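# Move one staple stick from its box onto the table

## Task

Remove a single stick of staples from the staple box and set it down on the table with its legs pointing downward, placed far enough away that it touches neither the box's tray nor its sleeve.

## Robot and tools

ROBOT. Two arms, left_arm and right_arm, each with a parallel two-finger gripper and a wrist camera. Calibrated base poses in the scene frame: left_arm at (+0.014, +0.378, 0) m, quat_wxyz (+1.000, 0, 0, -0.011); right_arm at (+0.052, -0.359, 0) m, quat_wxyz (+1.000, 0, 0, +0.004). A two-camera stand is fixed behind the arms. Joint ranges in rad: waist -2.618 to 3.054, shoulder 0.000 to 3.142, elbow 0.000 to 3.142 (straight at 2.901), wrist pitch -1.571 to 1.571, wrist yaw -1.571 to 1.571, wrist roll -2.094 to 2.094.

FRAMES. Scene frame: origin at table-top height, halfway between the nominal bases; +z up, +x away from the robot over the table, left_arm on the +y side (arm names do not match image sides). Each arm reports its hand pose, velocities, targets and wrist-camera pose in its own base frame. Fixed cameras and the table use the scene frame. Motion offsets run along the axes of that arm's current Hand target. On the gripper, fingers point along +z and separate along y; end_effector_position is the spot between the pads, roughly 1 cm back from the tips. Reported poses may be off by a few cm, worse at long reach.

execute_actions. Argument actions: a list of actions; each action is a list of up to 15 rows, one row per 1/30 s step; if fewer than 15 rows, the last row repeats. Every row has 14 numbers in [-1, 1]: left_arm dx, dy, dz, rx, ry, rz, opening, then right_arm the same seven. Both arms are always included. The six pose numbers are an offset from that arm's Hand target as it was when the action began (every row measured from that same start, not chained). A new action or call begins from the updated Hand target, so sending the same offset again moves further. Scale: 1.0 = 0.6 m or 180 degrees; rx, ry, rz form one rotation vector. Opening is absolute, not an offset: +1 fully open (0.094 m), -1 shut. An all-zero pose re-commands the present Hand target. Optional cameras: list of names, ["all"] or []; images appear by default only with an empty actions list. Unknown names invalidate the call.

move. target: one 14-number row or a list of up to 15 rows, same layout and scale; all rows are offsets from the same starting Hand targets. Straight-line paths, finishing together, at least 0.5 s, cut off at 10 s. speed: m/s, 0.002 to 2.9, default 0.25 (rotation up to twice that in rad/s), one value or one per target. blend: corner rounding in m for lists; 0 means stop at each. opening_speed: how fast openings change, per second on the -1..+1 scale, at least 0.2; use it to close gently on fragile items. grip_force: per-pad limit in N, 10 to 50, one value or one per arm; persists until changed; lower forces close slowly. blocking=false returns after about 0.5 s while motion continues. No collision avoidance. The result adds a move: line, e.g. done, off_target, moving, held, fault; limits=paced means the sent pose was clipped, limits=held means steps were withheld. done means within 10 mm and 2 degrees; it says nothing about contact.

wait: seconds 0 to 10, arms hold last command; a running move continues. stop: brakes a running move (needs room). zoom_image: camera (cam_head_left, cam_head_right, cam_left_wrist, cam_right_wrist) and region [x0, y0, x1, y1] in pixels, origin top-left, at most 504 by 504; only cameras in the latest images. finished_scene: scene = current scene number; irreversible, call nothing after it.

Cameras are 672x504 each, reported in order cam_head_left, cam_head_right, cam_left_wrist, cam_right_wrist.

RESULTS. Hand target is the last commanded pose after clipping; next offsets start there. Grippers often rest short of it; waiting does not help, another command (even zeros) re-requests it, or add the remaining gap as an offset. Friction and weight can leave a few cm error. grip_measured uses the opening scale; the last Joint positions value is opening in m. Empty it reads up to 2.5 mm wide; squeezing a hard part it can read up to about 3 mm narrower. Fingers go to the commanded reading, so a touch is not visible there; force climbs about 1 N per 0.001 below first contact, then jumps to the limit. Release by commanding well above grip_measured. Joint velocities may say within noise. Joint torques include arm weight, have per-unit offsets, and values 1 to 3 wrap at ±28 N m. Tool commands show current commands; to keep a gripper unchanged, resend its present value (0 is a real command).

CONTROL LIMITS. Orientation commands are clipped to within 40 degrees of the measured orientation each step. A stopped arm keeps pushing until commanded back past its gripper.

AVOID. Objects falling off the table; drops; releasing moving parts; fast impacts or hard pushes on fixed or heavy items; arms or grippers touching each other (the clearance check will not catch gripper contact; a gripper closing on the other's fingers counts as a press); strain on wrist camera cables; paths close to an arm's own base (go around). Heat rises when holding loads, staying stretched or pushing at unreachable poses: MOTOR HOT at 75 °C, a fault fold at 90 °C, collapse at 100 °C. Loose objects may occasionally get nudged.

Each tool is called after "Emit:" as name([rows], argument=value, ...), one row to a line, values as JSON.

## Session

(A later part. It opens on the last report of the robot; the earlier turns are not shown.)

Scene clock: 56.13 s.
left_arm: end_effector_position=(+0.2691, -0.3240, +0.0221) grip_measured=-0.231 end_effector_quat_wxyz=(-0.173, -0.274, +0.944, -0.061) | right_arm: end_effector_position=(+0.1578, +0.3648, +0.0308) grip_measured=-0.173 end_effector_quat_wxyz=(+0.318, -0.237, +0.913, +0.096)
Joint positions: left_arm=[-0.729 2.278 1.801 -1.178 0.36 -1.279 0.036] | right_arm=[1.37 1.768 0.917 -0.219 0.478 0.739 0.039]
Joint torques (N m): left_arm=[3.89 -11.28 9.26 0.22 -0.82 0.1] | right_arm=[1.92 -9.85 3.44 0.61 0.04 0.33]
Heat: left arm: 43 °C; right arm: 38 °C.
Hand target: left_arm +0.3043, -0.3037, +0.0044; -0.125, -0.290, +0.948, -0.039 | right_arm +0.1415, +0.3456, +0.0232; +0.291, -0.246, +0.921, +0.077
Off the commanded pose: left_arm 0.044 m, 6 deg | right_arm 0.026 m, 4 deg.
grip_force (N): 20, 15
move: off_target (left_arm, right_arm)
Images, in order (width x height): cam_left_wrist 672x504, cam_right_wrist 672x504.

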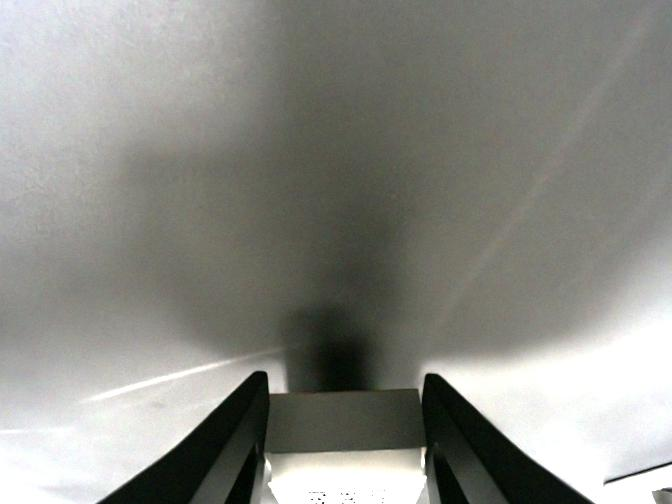

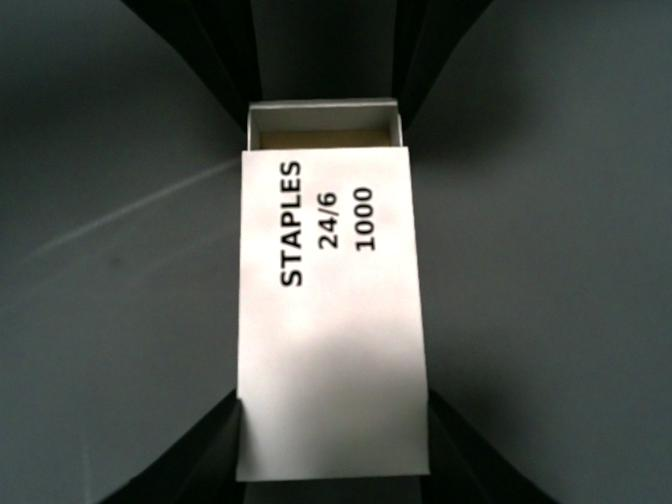

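Emit:
move(target=[0,0,0,0,0,0,-0.32,0,0,0,0,0,0,-0.165], speed=0.04, opening_speed=0.3, cameras=["cam_left_wrist","cam_right_wrist"])

Scene clock: 58.13 s.
left_arm: end_effector_position=(+0.2843, -0.3107, +0.0178) grip_measured=-0.231 end_effector_quat_wxyz=(-0.155, -0.284, +0.945, -0.053) | right_arm: end_effector_position=(+0.1518, +0.3628, +0.0278) grip_measured=-0.164 end_effector_quat_wxyz=(+0.309, -0.240, +0.915, +0.093)
Joint positions: left_arm=[-0.698 2.286 1.808 -1.178 0.318 -1.268 0.036] | right_arm=[1.381 1.768 0.917 -0.24 0.469 0.75 0.039]
Joint torques (N m): left_arm=[1.2 -11.56 9.47 0.2 -0.49 0.03] | right_arm=[1.05 -9.85 3.44 0.78 0.11 0.22]
Heat: left arm: 44 °C; right arm: 38 °C.
Hand target: left_arm +0.3043, -0.3036, +0.0043; -0.125, -0.290, +0.948, -0.038 | right_arm +0.1414, +0.3456, +0.0231; +0.291, -0.246, +0.921, +0.077
Off the commanded pose: left_arm 0.025 m, 4 deg | right_arm 0.021 m, 3 deg.
grip_force (N): 20, 15
move: off_target (left_arm, right_arm)
Images, in order (width x height): cam_left_wrist 672x504, cam_right_wrist 672x504.

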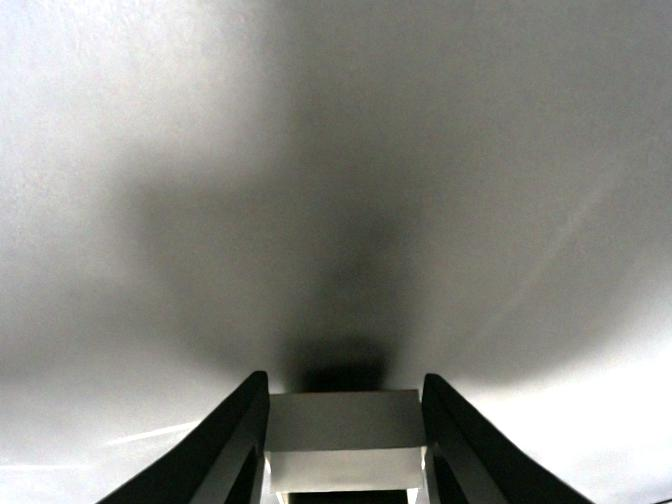

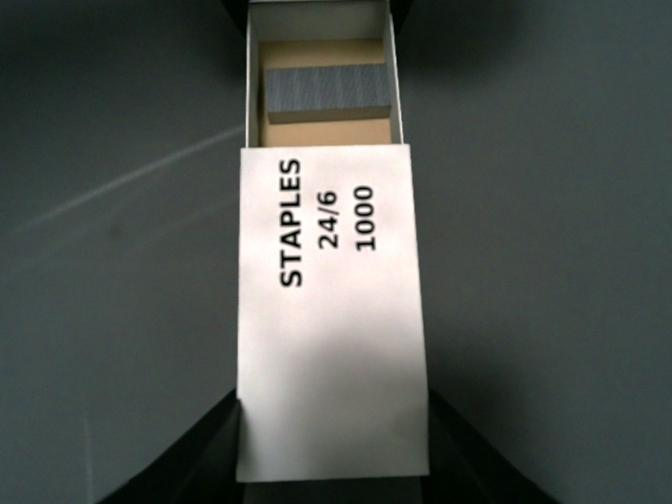

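Emit:
move(target=[-0.0323,0.0,-0.008,0,0,0,-0.32,0,0,0,0,0,0,-0.165], speed=0.04, cameras=["cam_left_wrist","cam_right_wrist"])

Scene clock: 59.63 s.
left_arm: end_effector_position=(+0.3187, -0.2935, +0.0145) grip_measured=-0.231 end_effector_quat_wxyz=(-0.124, -0.294, +0.946, -0.053) | right_arm: end_effector_position=(+0.1449, +0.3537, +0.0197) grip_measured=-0.164 end_effector_quat_wxyz=(+0.294, -0.248, +0.920, +0.079)
Joint positions: left_arm=[-0.638 2.319 1.865 -1.179 0.263 -1.233 0.036] | right_arm=[1.388 1.768 0.905 -0.275 0.455 0.76 0.039]
Joint torques (N m): left_arm=[-0.32 -11.85 9.4 -0.12 0.1 0.17] | right_arm=[0.43 -9.88 4.27 1.05 0.24 0.13]
Heat: left arm: 44 °C; right arm: 38 °C.
Hand target: left_arm +0.3208, -0.2925, +0.0040; -0.125, -0.290, +0.948, -0.039 | right_arm +0.1413, +0.3456, +0.0230; +0.291, -0.246, +0.921, +0.077
Off the commanded pose: left_arm 0.011 m, 2 deg | right_arm 0.009 m, 0 deg.
grip_force (N): 20, 15
move: off_target (left_arm)
Images, in order (width x height): cam_left_wrist 672x504, cam_right_wrist 672x504.

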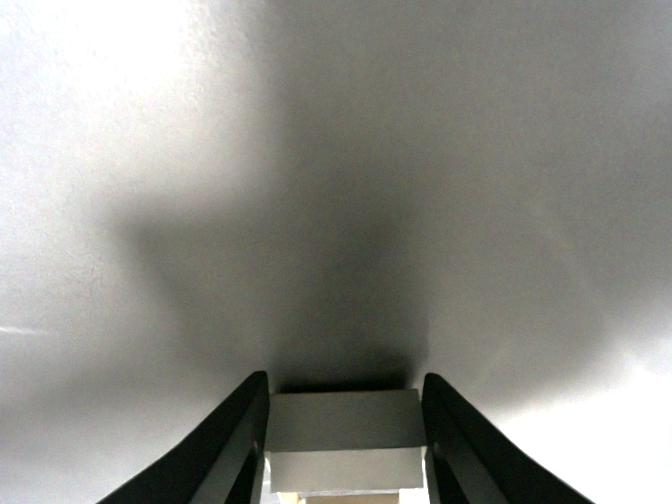

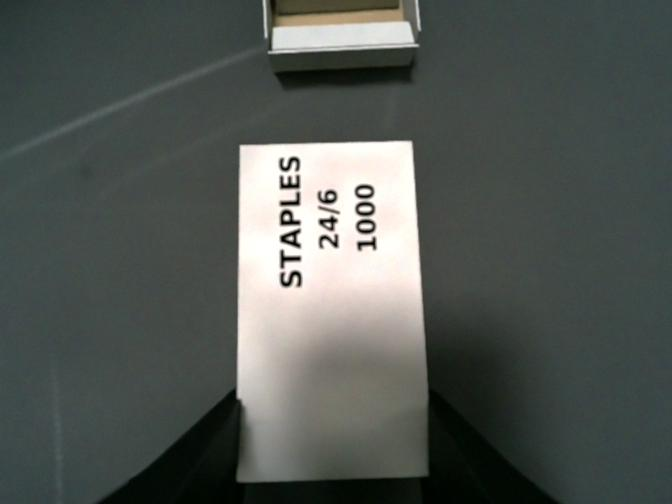

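Emit:
move(target=[-0.0024,0.0,0.0097,0,0,0,-0.32,0,0,0,0,0,0,0.1], speed=0.04, opening_speed=0.5, cameras=["cam_left_wrist","cam_right_wrist"])

Scene clock: 60.80 s.
left_arm: end_effector_position=(+0.3183, -0.2931, +0.0125) grip_measured=-0.231 end_effector_quat_wxyz=(-0.125, -0.294, +0.946, -0.051) | right_arm: end_effector_position=(+0.1440, +0.3528, +0.0189) grip_measured=+0.098 end_effector_quat_wxyz=(+0.291, -0.249, +0.921, +0.078)
Joint positions: left_arm=[-0.638 2.324 1.865 -1.179 0.262 -1.232 0.036] | right_arm=[1.388 1.768 0.905 -0.28 0.451 0.76 0.052]
Joint torques (N m): left_arm=[-0.24 -11.62 7.95 0.08 0.04 0.12] | right_arm=[0.43 -9.88 4.29 1.1 0.28 0.12]
Heat: left arm: 44 °C; right arm: 37 °C.
Hand target: left_arm +0.3208, -0.2926, -0.0019; -0.125, -0.290, +0.948, -0.039 | right_arm +0.1414, +0.3456, +0.0231; +0.291, -0.246, +0.921, +0.077
Off the commanded pose: left_arm 0.015 m, 1 deg | right_arm 0.009 m, 0 deg.
grip_force (N): 20, 15
move: off_target (left_arm)
Images, in order (width x height): cam_left_wrist 672x504, cam_right_wrist 672x504.

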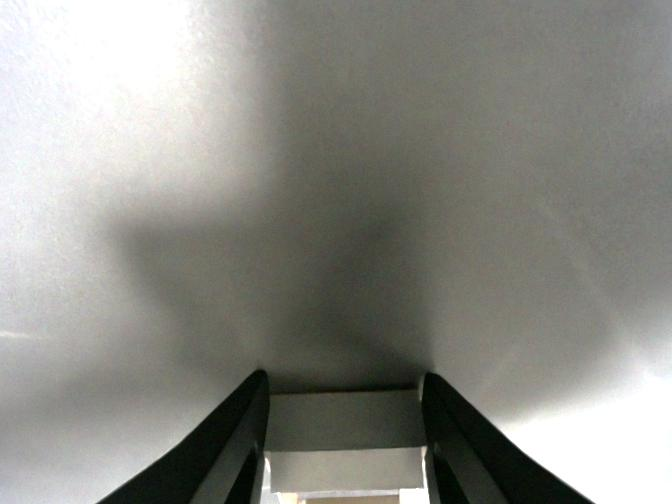

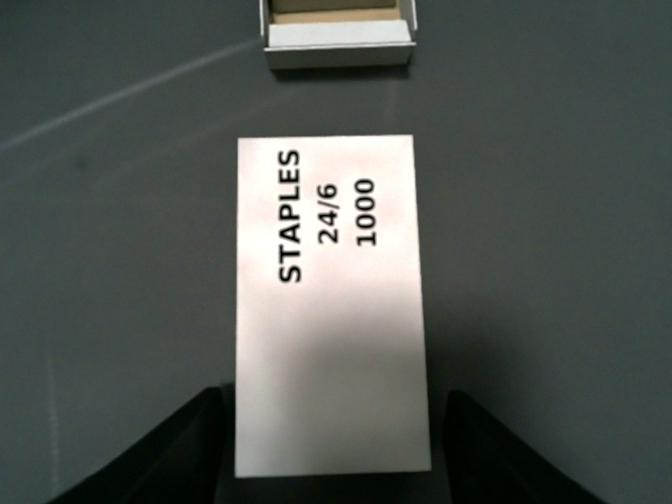

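Emit:
move(target=[0,0,0,0,0,0,0.0,0,0,0,0,0,0,0.1], opening_speed=0.3, cameras=["cam_left_wrist","cam_right_wrist"])

Scene clock: 62.30 s.
left_arm: end_effector_position=(+0.3183, -0.2931, +0.0125) grip_measured=-0.002 end_effector_quat_wxyz=(-0.125, -0.294, +0.946, -0.051) | right_arm: end_effector_position=(+0.1440, +0.3527, +0.0188) grip_measured=+0.098 end_effector_quat_wxyz=(+0.291, -0.249, +0.921, +0.078)
Joint positions: left_arm=[-0.638 2.324 1.865 -1.179 0.262 -1.232 0.047] | right_arm=[1.388 1.768 0.905 -0.281 0.451 0.76 0.052]
Joint torques (N m): left_arm=[-0.16 -11.6 8.12 0.06 0.05 0.09] | right_arm=[0.42 -9.87 4.26 1.1 0.28 0.12]
Motor temperatures (°C): left_arm=[25 34 44 35 25 25 29] | right_arm=[27 37 37 32 28 27 26]
Heat: left arm: 44 °C; right arm: 37 °C.
Hand target: left_arm +0.3208, -0.2926, -0.0019; -0.125, -0.290, +0.948, -0.039 | right_arm +0.1413, +0.3455, +0.0230; +0.291, -0.246, +0.921, +0.077
Off the commanded pose: left_arm 0.015 m, 1 deg | right_arm 0.009 m, 0 deg.
grip_force (N): 20, 15
move: off_target (left_arm)
Images, in order (width x height): cam_left_wrist 672x504, cam_right_wrist 672x504.

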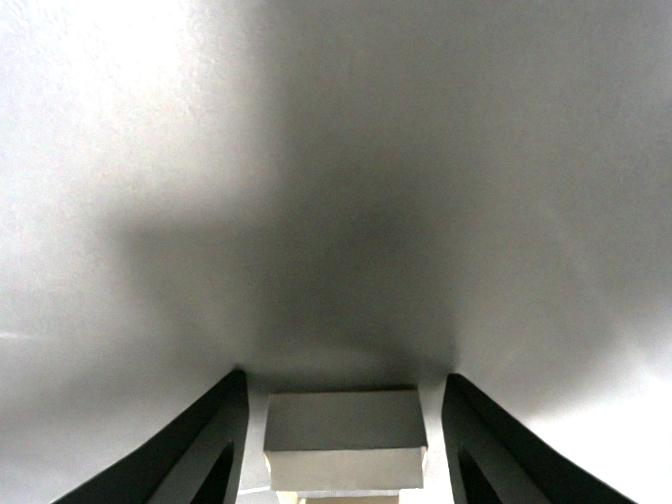

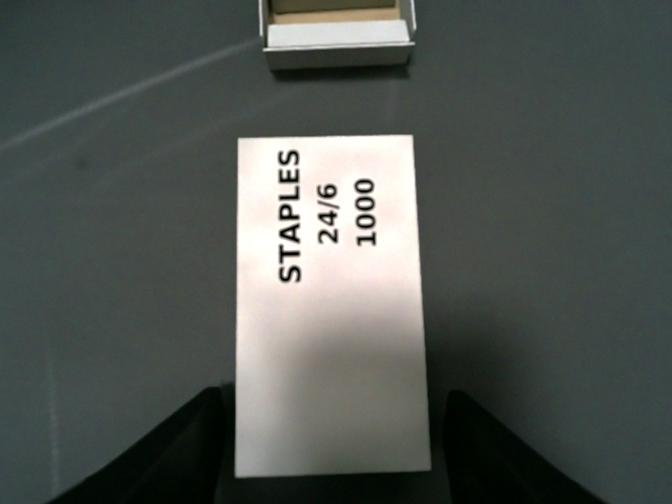

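Emit:
move(target=[0,0,-0.2,0,0,0,0.3,0,0,-0.1333,0,0,0,0.3], speed=0.1, opening_speed=0.4, cameras=["all"])

Scene clock: 65.60 s.
left_arm: end_effector_position=(+0.3437, -0.2785, +0.1116) grip_measured=+0.298 end_effector_quat_wxyz=(-0.113, -0.297, +0.946, -0.066) | right_arm: end_effector_position=(+0.0999, +0.3179, +0.0727) grip_measured=+0.298 end_effector_quat_wxyz=(+0.278, -0.256, +0.923, +0.064)
Joint positions: left_arm=[-0.579 2.334 2.28 -1.558 0.259 -1.181 0.061] | right_arm=[1.519 1.548 0.933 -0.627 0.486 0.895 0.061]
Joint torques (N m): left_arm=[0.49 -14.89 8.69 -0.12 0.02 0.16] | right_arm=[0.42 -7.71 9.1 0.87 0.45 0.12]
Heat: left arm: 44 °C; right arm: 37 °C.
Hand target: left_arm +0.3465, -0.2751, +0.1140; -0.125, -0.290, +0.948, -0.039 | right_arm +0.1015, +0.3227, +0.0885; +0.291, -0.246, +0.921, +0.077
Off the commanded pose: left_arm 0.005 m, 4 deg | right_arm 0.017 m, 2 deg.
joint sent to its limit (left arm) — joint 4 (wrist pitch), lower limit. The joint targets are off in orientation, not in position.
grip_force (N): 20, 15
move: off_target (left_arm, right_arm)

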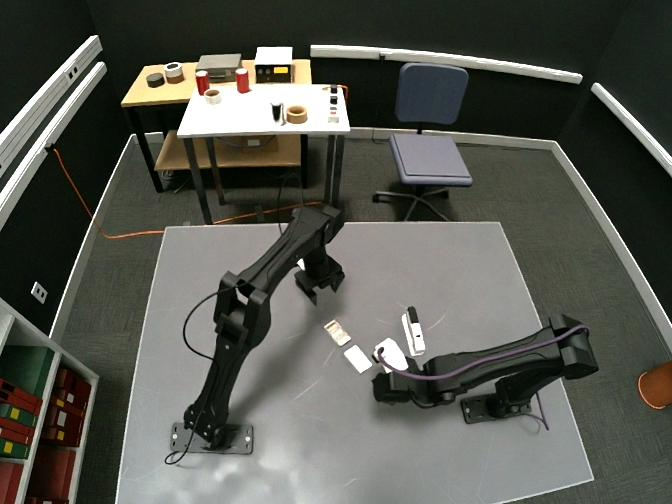

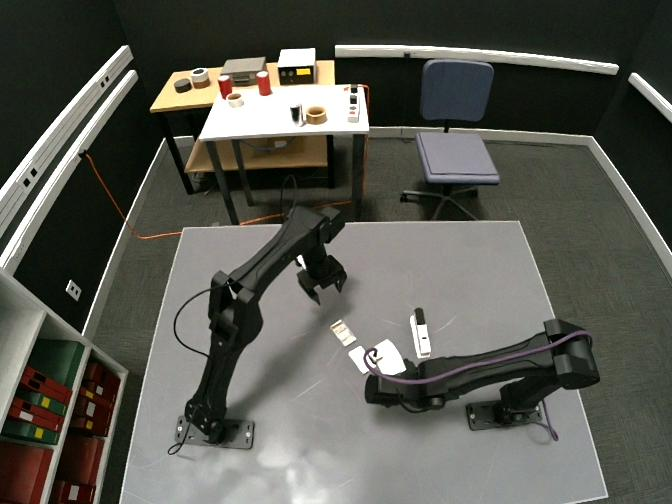

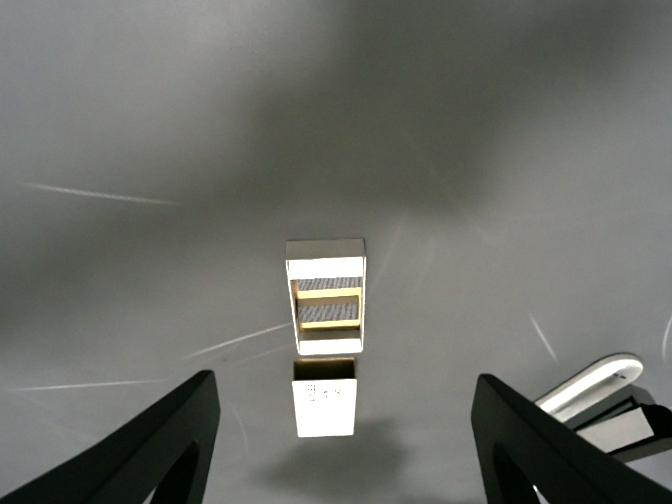

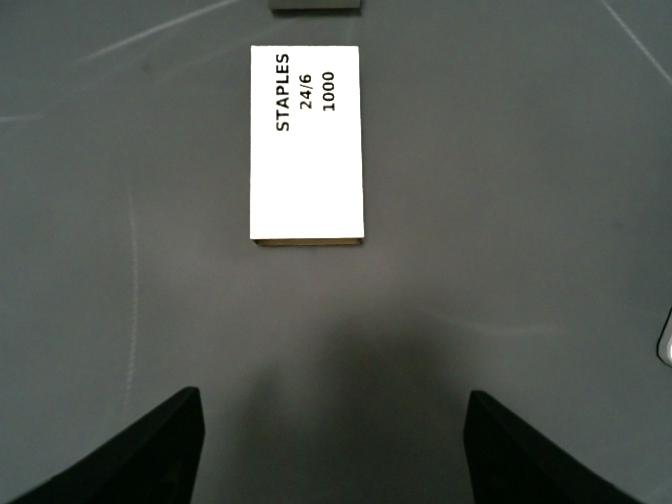

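Emit:
zoom_image(camera="cam_left_wrist", region=[270, 220, 390, 450])

Scaled by 2.191 from the camera's 672x504 image, which has a finer 960x720 frame.

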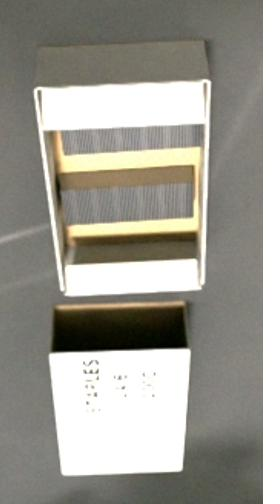

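Emit:
move(target=[0.1445,0.067,0.0283,0.0216,-0.1521,0.5063,1,0.054,0,-0.05,0,0,0,0.3], speed=0.25, opening_speed=0.8, cameras=["all"])

Emit:
zoom_image(camera="cam_left_wrist", region=[220, 120, 470, 310])

Scene clock: 71.33 s.
left_arm: end_effector_position=(+0.2521, -0.2925, +0.1122) grip_measured=+0.998 end_effector_quat_wxyz=(+0.137, +0.458, +0.875, -0.080) | right_arm: end_effector_position=(+0.0618, +0.3051, +0.0873) grip_measured=+0.298 end_effector_quat_wxyz=(+0.282, -0.252, +0.923, +0.075)
Joint positions: left_arm=[-0.837 1.716 1.359 -0.899 0.054 0.118 0.094] | right_arm=[1.666 1.483 0.933 -0.747 0.531 1.057 0.061]
Joint torques (N m): left_arm=[-0.12 -13.52 5.97 0.94 -0.04 0.11] | right_arm=[0.47 -7.34 6.34 0.76 0.49 0.14]
Heat: left arm: 44 °C; right arm: 37 °C.
Hand target: left_arm +0.2510, -0.2911, +0.1199; +0.153, +0.463, +0.869, -0.081 | right_arm +0.0636, +0.3009, +0.0946; +0.291, -0.246, +0.921, +0.077
Off the commanded pose: left_arm 0.008 m, 2 deg | right_arm 0.008 m, 1 deg.
grip_force (N): 20, 15
move: done

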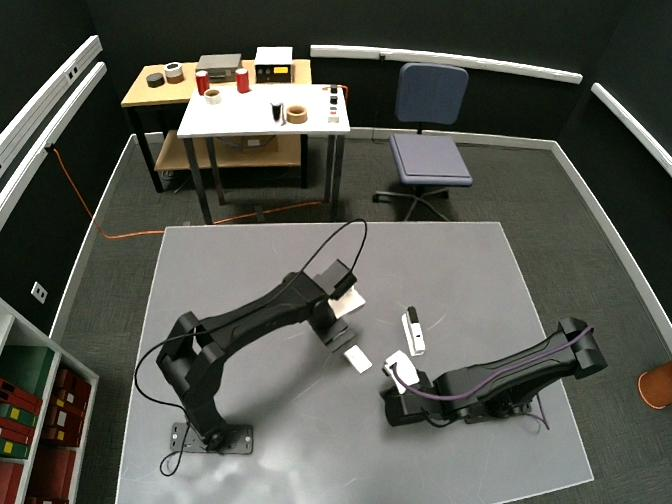

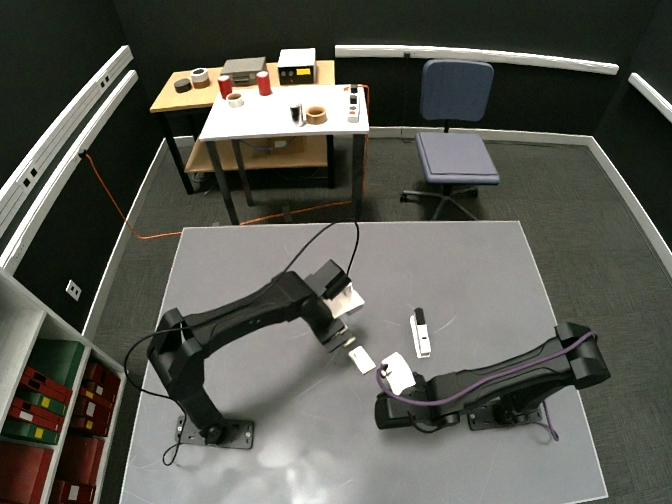

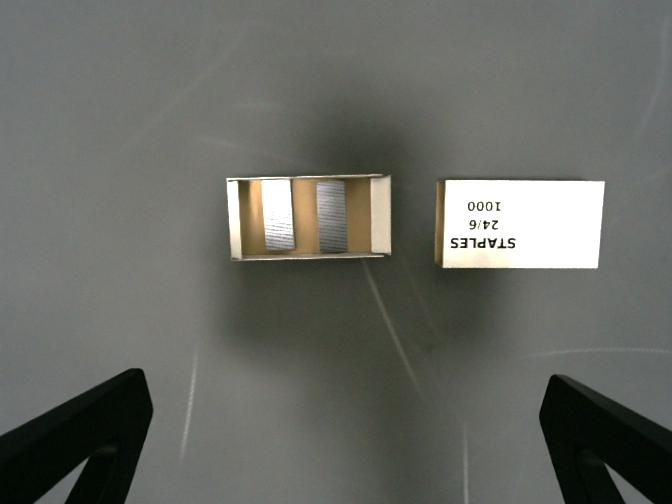

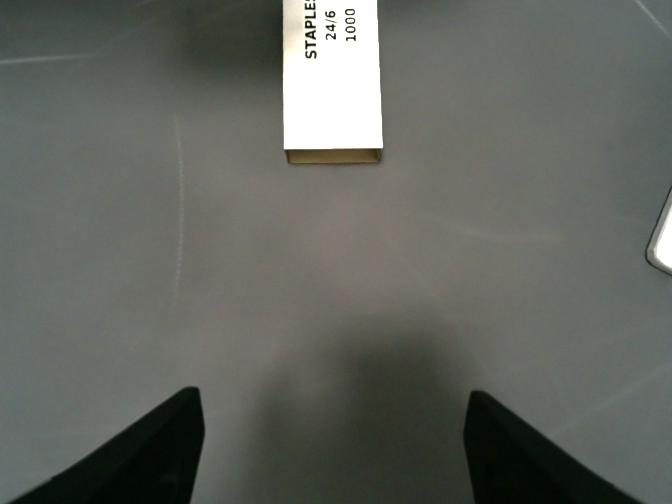

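Scaled by 2.016 from the camera's 672x504 image, which has a finer 960x720 frame.

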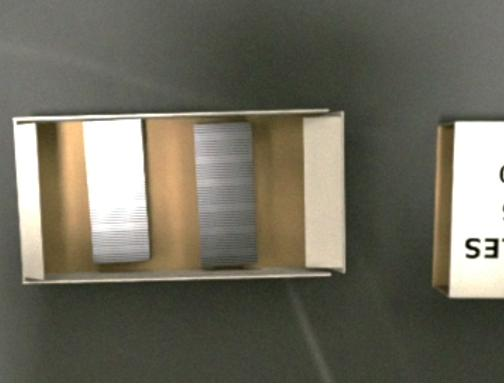

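Emit:
move(target=[-0.0278,0.0112,0.1408,-0.0019,0.1111,-0.0109,-0.49,0,0,0,0,0,0,0.3], speed=0.15, opening_speed=1, grip_force=[50,15], cameras=["cam_left_wrist","cam_right_wrist"])

Emit:
zoom_image(camera="cam_left_wrist", region=[170, 300, 500, 504])

Scene clock: 75.77 s.
left_arm: end_effector_position=(+0.2803, -0.3224, +0.0523) grip_measured=-0.488 end_effector_quat_wxyz=(+0.008, +0.457, +0.890, -0.009) | right_arm: end_effector_position=(+0.0618, +0.3051, +0.0873) grip_measured=+0.298 end_effector_quat_wxyz=(+0.282, -0.252, +0.923, +0.075)
Joint positions: left_arm=[-0.853 2.184 1.819 -1.184 0.011 0.096 0.024] | right_arm=[1.666 1.483 0.933 -0.747 0.531 1.057 0.061]
Joint torques (N m): left_arm=[-0.31 -11.49 9.26 0.01 -0.12 -0.13] | right_arm=[0.49 -7.34 6.35 0.76 0.5 0.13]
Heat: left arm: 44 °C; right arm: 37 °C.
Hand target: left_arm +0.2814, -0.3243, +0.0462; +0.000, +0.455, +0.891, +0.000 | right_arm +0.0636, +0.3009, +0.0946; +0.291, -0.246, +0.921, +0.077
Off the commanded pose: left_arm 0.007 m, 1 deg | right_arm 0.009 m, 1 deg.
grip_force (N): 50, 15
move: done
Images, in order (width x height): cam_left_wrist 672x504, cam_right_wrist 672x504.

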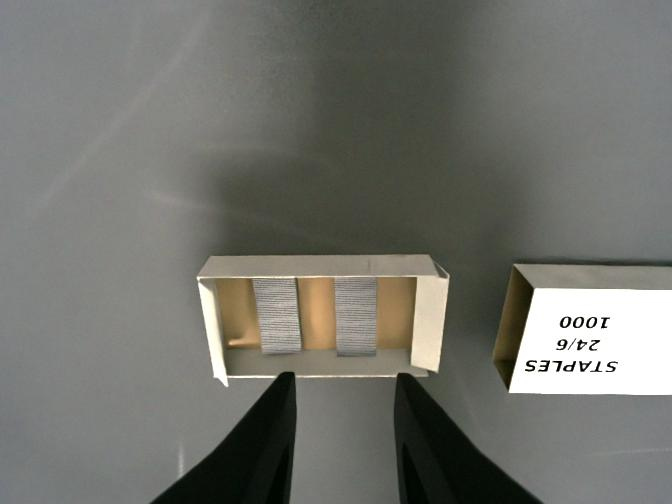

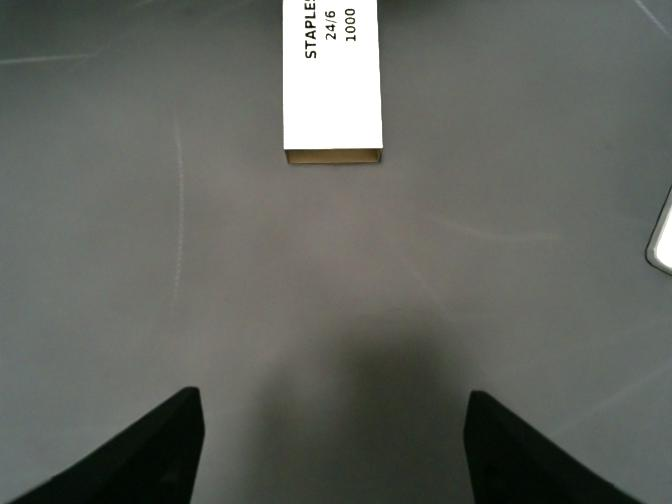

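Scaled by 1.527 from the camera's 672x504 image, which has a finer 960x720 frame.

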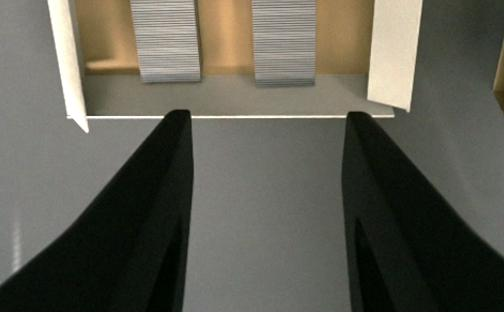

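Emit:
move(target=[0,-0.0075,0.0433,0,0,0,-0.49,0,0,0,0,0,0,0.3], speed=0.08, cameras=["cam_left_wrist"])

Emit:
zoom_image(camera="cam_left_wrist", region=[170, 300, 500, 504])

Scene clock: 77.50 s.
left_arm: end_effector_position=(+0.2798, -0.3291, +0.0381) grip_measured=-0.488 end_effector_quat_wxyz=(+0.013, +0.457, +0.889, -0.011) | right_arm: end_effector_position=(+0.0618, +0.3051, +0.0873) grip_measured=+0.298 end_effector_quat_wxyz=(+0.282, -0.252, +0.923, +0.075)
Joint positions: left_arm=[-0.864 2.201 1.789 -1.126 0.011 0.085 0.024] | right_arm=[1.666 1.483 0.933 -0.747 0.531 1.057 0.061]
Joint torques (N m): left_arm=[-0.34 -11.52 5.67 0.32 -0.1 -0.07] | right_arm=[0.46 -7.32 6.37 0.76 0.49 0.13]
Heat: left arm: 44 °C; right arm: 37 °C.
Hand target: left_arm +0.2778, -0.3269, +0.0202; +0.000, +0.454, +0.891, +0.000 | right_arm +0.0636, +0.3009, +0.0946; +0.291, -0.246, +0.921, +0.077
Off the commanded pose: left_arm 0.018 m, 2 deg | right_arm 0.009 m, 1 deg.
grip_force (N): 50, 15
move: off_target (left_arm)
Images, in order (width x height): cam_left_wrist 672x504.

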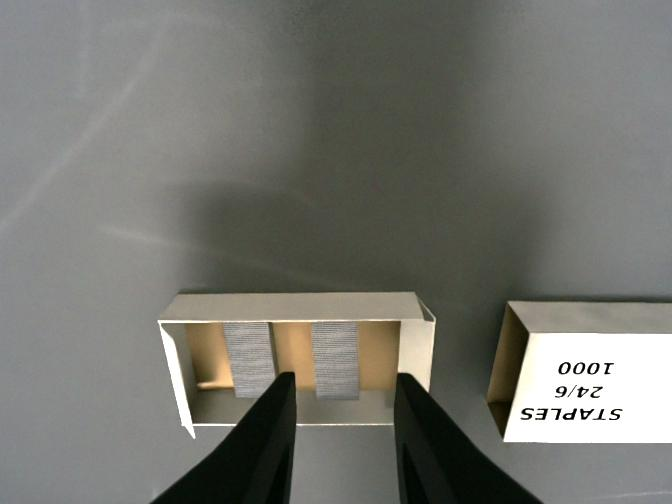

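Scaled by 1.527 from the camera's 672x504 image, which has a finer 960x720 frame.

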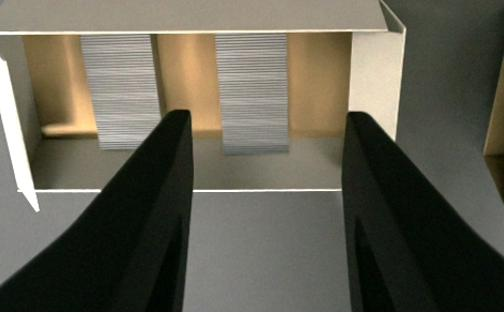

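Emit:
move(target=[0.015,0.0047,0.0267,0,0,0,-0.49,0,0,0,0,0,0,0.3], speed=0.06, cameras=["cam_left_wrist"])

Emit:
zoom_image(camera="cam_left_wrist", region=[170, 300, 500, 504])

Scene clock: 79.37 s.
left_arm: end_effector_position=(+0.2740, -0.3224, +0.0154) grip_measured=-0.488 end_effector_quat_wxyz=(+0.006, +0.457, +0.889, -0.008) | right_arm: end_effector_position=(+0.0618, +0.3051, +0.0873) grip_measured=+0.298 end_effector_quat_wxyz=(+0.282, -0.252, +0.923, +0.075)
Joint positions: left_arm=[-0.864 2.201 1.697 -1.049 0.011 0.085 0.024] | right_arm=[1.666 1.483 0.933 -0.747 0.531 1.057 0.061]
Joint torques (N m): left_arm=[0.35 -12.71 5.39 0.36 -0.08 -0.04] | right_arm=[0.49 -7.32 6.35 0.75 0.49 0.13]
Heat: left arm: 44 °C; right arm: 36 °C.
Hand target: left_arm +0.2748, -0.3180, +0.0042; +0.000, +0.454, +0.891, +0.000 | right_arm +0.0636, +0.3009, +0.0946; +0.291, -0.246, +0.921, +0.077
Off the commanded pose: left_arm 0.012 m, 1 deg | right_arm 0.009 m, 1 deg.
grip_force (N): 50, 15
move: off_target (left_arm)
Images, in order (width x height): cam_left_wrist 672x504.

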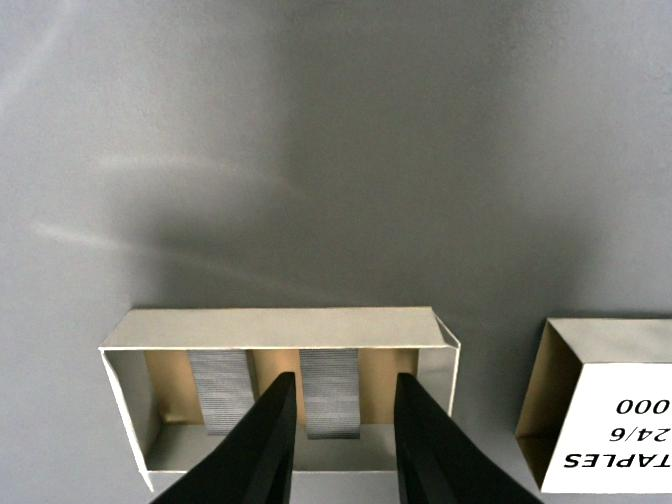

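Scaled by 1.527 from the camera's 672x504 image, which has a finer 960x720 frame.

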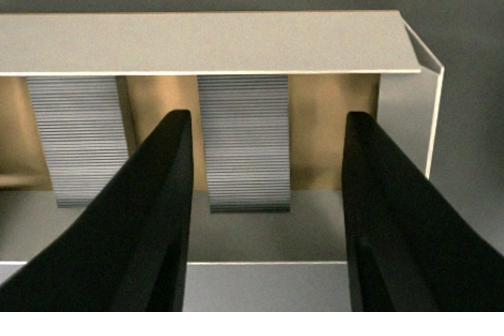

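Emit:
move(target=[-0.01,0.01,0,0,0,0,-0.49,0,0,0,0,0,0,0.3], speed=0.04, cameras=["cam_left_wrist"])

Emit:
zoom_image(camera="cam_left_wrist", region=[170, 300, 500, 504])

Scene clock: 81.50 s.
left_arm: end_effector_position=(+0.2778, -0.3193, +0.0154) grip_measured=-0.488 end_effector_quat_wxyz=(+0.006, +0.452, +0.892, -0.008) | right_arm: end_effector_position=(+0.0618, +0.3051, +0.0873) grip_measured=+0.298 end_effector_quat_wxyz=(+0.282, -0.252, +0.923, +0.075)
Joint positions: left_arm=[-0.853 2.201 1.697 -1.049 0.01 0.086 0.024] | right_arm=[1.666 1.483 0.933 -0.747 0.531 1.057 0.061]
Joint torques (N m): left_arm=[0.58 -10.88 8.94 0.18 -0.07 0.14] | right_arm=[0.47 -7.34 6.34 0.76 0.5 0.13]
Heat: left arm: 44 °C; right arm: 36 °C.
Hand target: left_arm +0.2832, -0.3193, +0.0042; +0.000, +0.454, +0.891, +0.001 | right_arm +0.0636, +0.3009, +0.0946; +0.291, -0.246, +0.921, +0.077
Off the commanded pose: left_arm 0.012 m, 1 deg | right_arm 0.009 m, 1 deg.
grip_force (N): 50, 15
move: off_target (left_arm)
Images, in order (width x height): cam_left_wrist 672x504.

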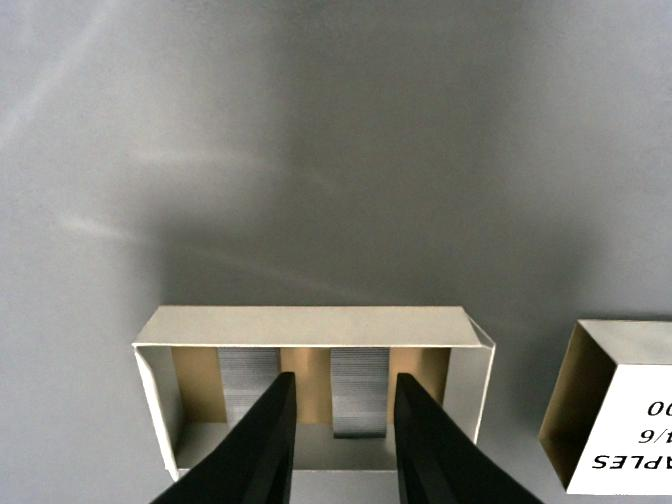

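Scaled by 1.527 from the camera's 672x504 image, which has a finer 960x720 frame.

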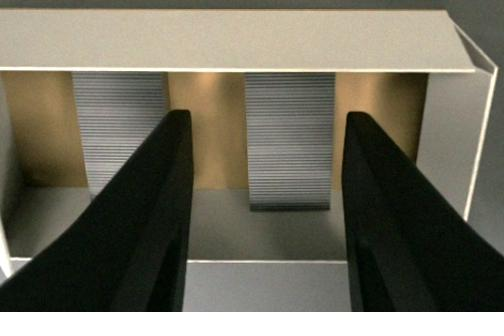

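Emit:
move(target=[-0.005,-0.019,0,0,0,0,-0.49,0,0,0,0,0,0,0.3], speed=0.04, cameras=["cam_left_wrist"])

Emit:
zoom_image(camera="cam_left_wrist", region=[170, 300, 500, 504])

Scene clock: 82.87 s.
left_arm: end_effector_position=(+0.2726, -0.3253, +0.0122) grip_measured=-0.488 end_effector_quat_wxyz=(+0.004, +0.458, +0.889, -0.007) | right_arm: end_effector_position=(+0.0618, +0.3051, +0.0873) grip_measured=+0.298 end_effector_quat_wxyz=(+0.282, -0.252, +0.923, +0.075)
Joint positions: left_arm=[-0.872 2.214 1.705 -1.049 0.009 0.079 0.024] | right_arm=[1.666 1.483 0.933 -0.747 0.531 1.057 0.061]
Joint torques (N m): left_arm=[-0.09 -11.37 9.31 0.16 -0.08 -0.12] | right_arm=[0.47 -7.34 6.35 0.76 0.49 0.13]
Heat: left arm: 44 °C; right arm: 36 °C.
Hand target: left_arm +0.2757, -0.3283, +0.0041; +0.000, +0.454, +0.891, +0.001 | right_arm +0.0636, +0.3009, +0.0946; +0.291, -0.246, +0.921, +0.077
Off the commanded pose: left_arm 0.009 m, 1 deg | right_arm 0.009 m, 1 deg.
grip_force (N): 50, 15
move: done
Images, in order (width x height): cam_left_wrist 672x504.

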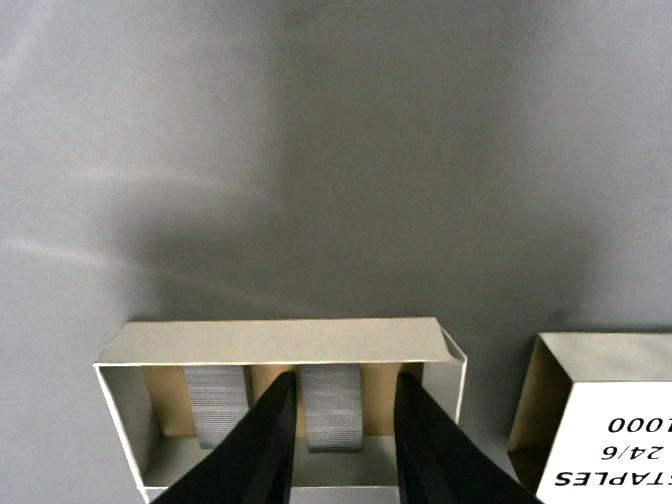

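Scaled by 1.527 from the camera's 672x504 image, which has a finer 960x720 frame.

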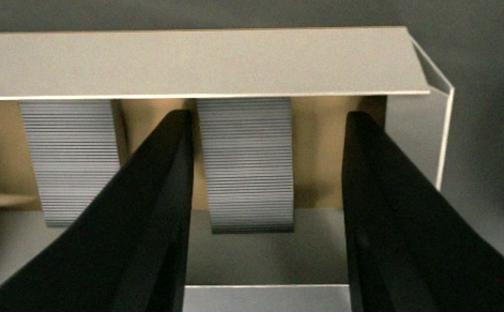

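Emit:
move(target=[-0.003,0.0,0.01,0,0,0,-0.49,0,0,0,0,0,0,0.3], speed=0.04, cameras=["cam_left_wrist"])

Emit:
zoom_image(camera="cam_left_wrist", region=[170, 300, 500, 504])

Scene clock: 84.10 s.
left_arm: end_effector_position=(+0.2727, -0.3253, +0.0105) grip_measured=-0.488 end_effector_quat_wxyz=(+0.003, +0.457, +0.889, -0.006) | right_arm: end_effector_position=(+0.0618, +0.3051, +0.0873) grip_measured=+0.298 end_effector_quat_wxyz=(+0.282, -0.252, +0.923, +0.075)
Joint positions: left_arm=[-0.872 2.219 1.706 -1.049 0.009 0.078 0.024] | right_arm=[1.666 1.483 0.933 -0.747 0.531 1.057 0.061]
Joint torques (N m): left_arm=[-0.35 -10.56 8.73 0.29 -0.11 -0.14] | right_arm=[0.47 -7.32 6.35 0.76 0.49 0.13]
Heat: left arm: 44 °C; right arm: 36 °C.
Hand target: left_arm +0.2767, -0.3298, -0.0018; +0.000, +0.454, +0.891, +0.000 | right_arm +0.0636, +0.3009, +0.0946; +0.291, -0.246, +0.921, +0.077
Off the commanded pose: left_arm 0.014 m, 1 deg | right_arm 0.009 m, 1 deg.
grip_force (N): 50, 15
move: off_target (left_arm)
Images, in order (width x height): cam_left_wrist 672x504.

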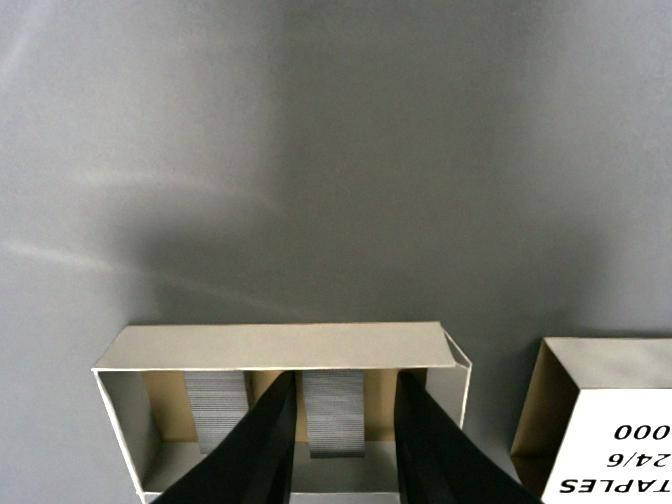

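Scaled by 1.527 from the camera's 672x504 image, which has a finer 960x720 frame.

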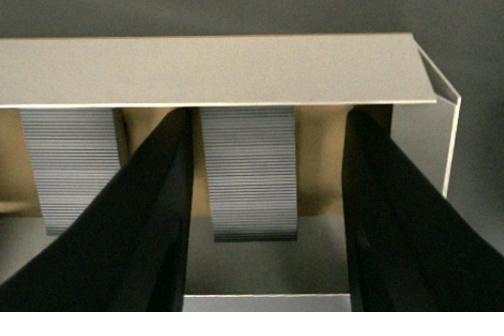

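Emit:
move(target=[0,0,0,0,0,0,-0.8,0,0,0,0,0,0,0.3], grip_force=[15,15], opening_speed=0.3, cameras=["cam_left_wrist"])

Emit:
zoom_image(camera="cam_left_wrist", region=[170, 300, 500, 504])

Scene clock: 85.77 s.
left_arm: end_effector_position=(+0.2735, -0.3249, +0.0105) grip_measured=-0.716 end_effector_quat_wxyz=(+0.004, +0.457, +0.889, -0.004) | right_arm: end_effector_position=(+0.0618, +0.3051, +0.0873) grip_measured=+0.298 end_effector_quat_wxyz=(+0.282, -0.252, +0.923, +0.075)
Joint positions: left_arm=[-0.872 2.219 1.706 -1.047 0.004 0.078 0.013] | right_arm=[1.666 1.483 0.933 -0.747 0.531 1.057 0.061]
Joint torques (N m): left_arm=[-0.47 -10.47 8.87 0.32 -0.05 -0.07] | right_arm=[0.47 -7.31 6.35 0.76 0.49 0.13]
Heat: left arm: 44 °C; right arm: 36 °C.
Hand target: left_arm +0.2767, -0.3298, -0.0018; +0.000, +0.454, +0.891, +0.000 | right_arm +0.0636, +0.3009, +0.0946; +0.291, -0.246, +0.921, +0.077
Off the commanded pose: left_arm 0.014 m, 1 deg | right_arm 0.009 m, 1 deg.
grip_force (N): 15, 15
move: off_target (left_arm)
Images, in order (width x height): cam_left_wrist 672x504.

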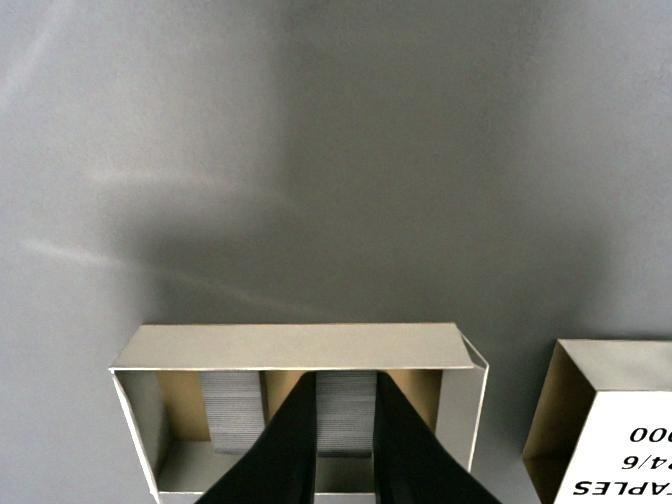

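Scaled by 1.527 from the camera's 672x504 image, which has a finer 960x720 frame.

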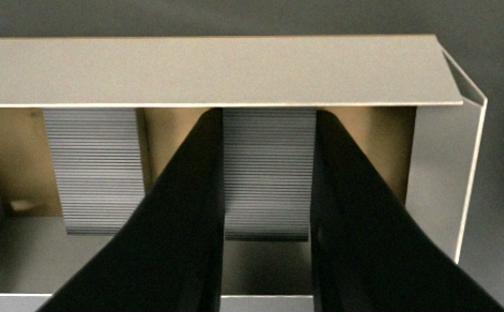

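Emit:
move(target=[0,0,-0.15,0,0,0,-0.8,0,0,0,0,0,0,0.3], speed=0.06, cameras=["cam_left_wrist","cam_head_left"])

Emit:
zoom_image(camera="cam_left_wrist", region=[170, 250, 500, 504])

Scene clock: 88.20 s.
left_arm: end_effector_position=(+0.2753, -0.3270, +0.0795) grip_measured=-0.716 end_effector_quat_wxyz=(-0.008, +0.457, +0.889, +0.001) | right_arm: end_effector_position=(+0.0618, +0.3051, +0.0873) grip_measured=+0.298 end_effector_quat_wxyz=(+0.282, -0.252, +0.923, +0.075)
Joint positions: left_arm=[-0.872 2.219 1.983 -1.35 0.004 0.078 0.013] | right_arm=[1.666 1.483 0.933 -0.747 0.531 1.057 0.061]
Joint torques (N m): left_arm=[-0.4 -15.13 9.24 -0.12 -0.01 -0.06] | right_arm=[0.49 -7.34 6.37 0.76 0.49 0.13]
Heat: left arm: 44 °C; right arm: 36 °C.
Hand target: left_arm +0.2767, -0.3299, +0.0883; +0.000, +0.454, +0.891, +0.000 | right_arm +0.0636, +0.3009, +0.0946; +0.291, -0.246, +0.921, +0.077
Off the commanded pose: left_arm 0.009 m, 1 deg | right_arm 0.009 m, 1 deg.
grip_force (N): 15, 15
move: done
Images, in order (width x height): cam_head_left 672x504, cam_left_wrist 672x504.

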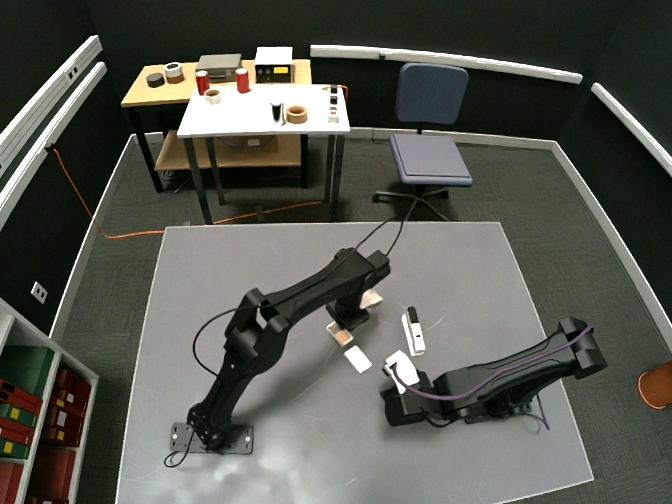

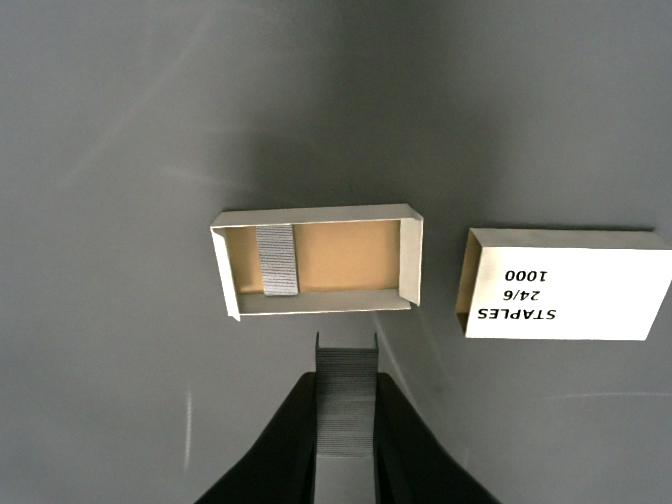

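Scaled by 1.527 from the camera's 672x504 image, which has a finer 960x720 frame.

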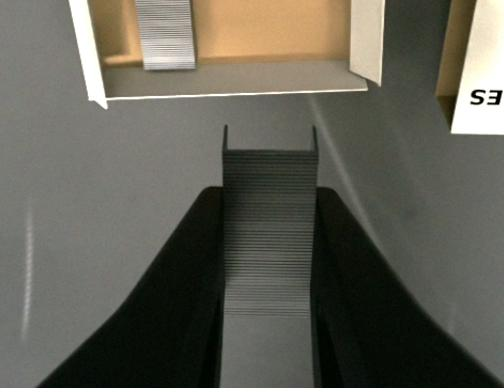

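Emit:
move([
  [0.134,0.2067,0,0,0,0,-0.8,0,0,0,0,0,0,0.3],
  [0.134,0.2067,0.08,0,0,0,-0.8,0,0,0,0,0,0,0.3],
], speed=[0.15,0.08], blend=[0.02,0], cameras=["cam_left_wrist","cam_head_left"])

Scene clock: 90.90 s.
left_arm: end_effector_position=(+0.3306, -0.1923, +0.0399) grip_measured=-0.716 end_effector_quat_wxyz=(-0.006, +0.449, +0.893, +0.000) | right_arm: end_effector_position=(+0.0618, +0.3051, +0.0873) grip_measured=+0.298 end_effector_quat_wxyz=(+0.282, -0.252, +0.923, +0.075)
Joint positions: left_arm=[-0.529 2.048 1.557 -1.092 0.001 0.403 0.013] | right_arm=[1.666 1.483 0.933 -0.747 0.531 1.057 0.061]
Joint torques (N m): left_arm=[-0.02 -14.24 5.38 0.33 0.07 0.14] | right_arm=[0.47 -7.32 6.35 0.76 0.49 0.13]
Heat: left arm: 44 °C; right arm: 36 °C.
Hand target: left_arm +0.3300, -0.1920, +0.0404; +0.000, +0.454, +0.891, +0.000 | right_arm +0.0636, +0.3009, +0.0946; +0.291, -0.246, +0.921, +0.077
Off the commanded pose: left_arm 0.001 m, 1 deg | right_arm 0.009 m, 1 deg.
grip_force (N): 15, 15
move: done
Images, in order (width x height): cam_head_left 672x504, cam_left_wrist 672x504.

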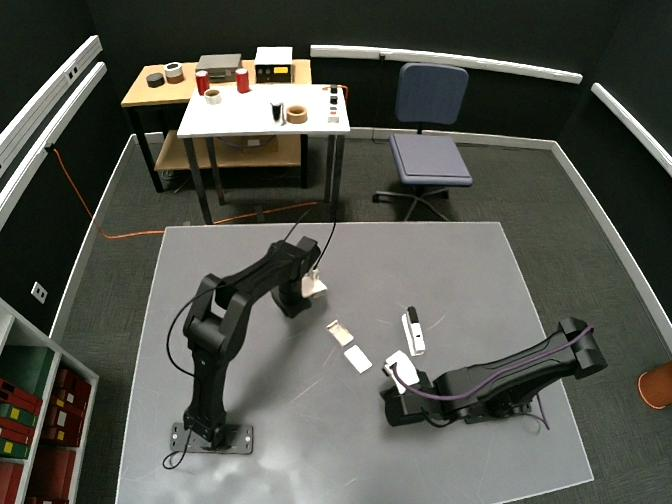

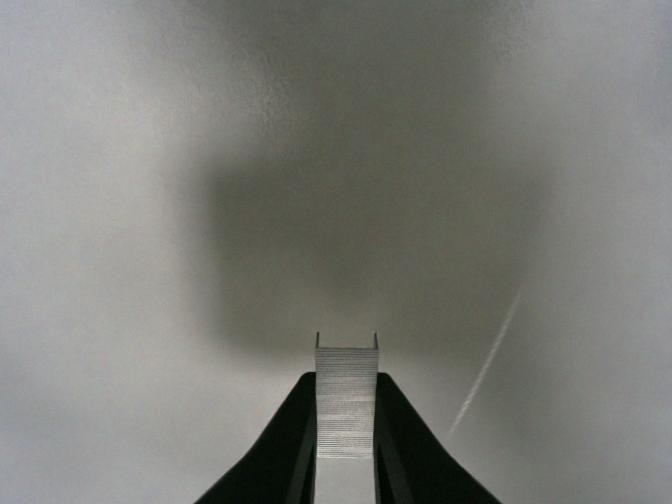

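Emit:
move(target=[0,0,0.0433,0,0,0,-0.8,0,0,0,0,0,0,0.3], speed=0.05, cameras=["cam_left_wrist"])

Scene clock: 92.20 s.
left_arm: end_effector_position=(+0.3327, -0.1935, +0.0242) grip_measured=-0.716 end_effector_quat_wxyz=(+0.008, +0.449, +0.893, -0.001) | right_arm: end_effector_position=(+0.0618, +0.3051, +0.0873) grip_measured=+0.298 end_effector_quat_wxyz=(+0.282, -0.252, +0.923, +0.075)
Joint positions: left_arm=[-0.529 2.048 1.492 -0.999 0.001 0.403 0.013] | right_arm=[1.666 1.483 0.933 -0.747 0.531 1.057 0.061]
Joint torques (N m): left_arm=[-0.01 -11.64 5.31 0.39 -0.01 0.15] | right_arm=[0.46 -7.35 6.35 0.76 0.49 0.13]
Heat: left arm: 44 °C; right arm: 36 °C.
Hand target: left_arm +0.3300, -0.1920, +0.0144; +0.000, +0.454, +0.891, +0.000 | right_arm +0.0636, +0.3009, +0.0946; +0.291, -0.246, +0.921, +0.077
Off the commanded pose: left_arm 0.010 m, 1 deg | right_arm 0.009 m, 1 deg.
grip_force (N): 15, 15
move: done
Images, in order (width x height): cam_left_wrist 672x504.

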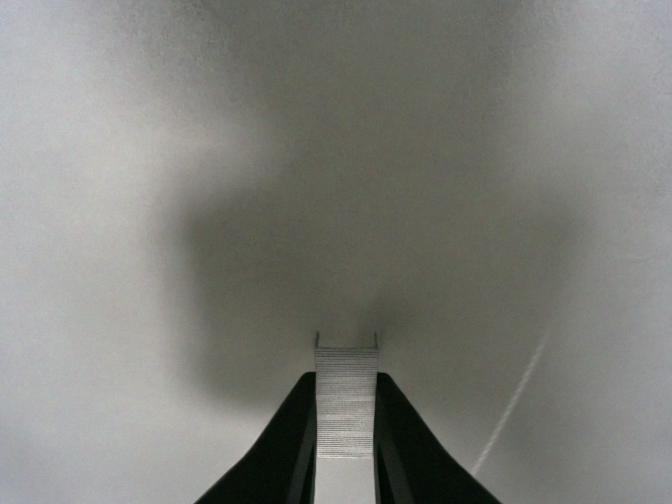

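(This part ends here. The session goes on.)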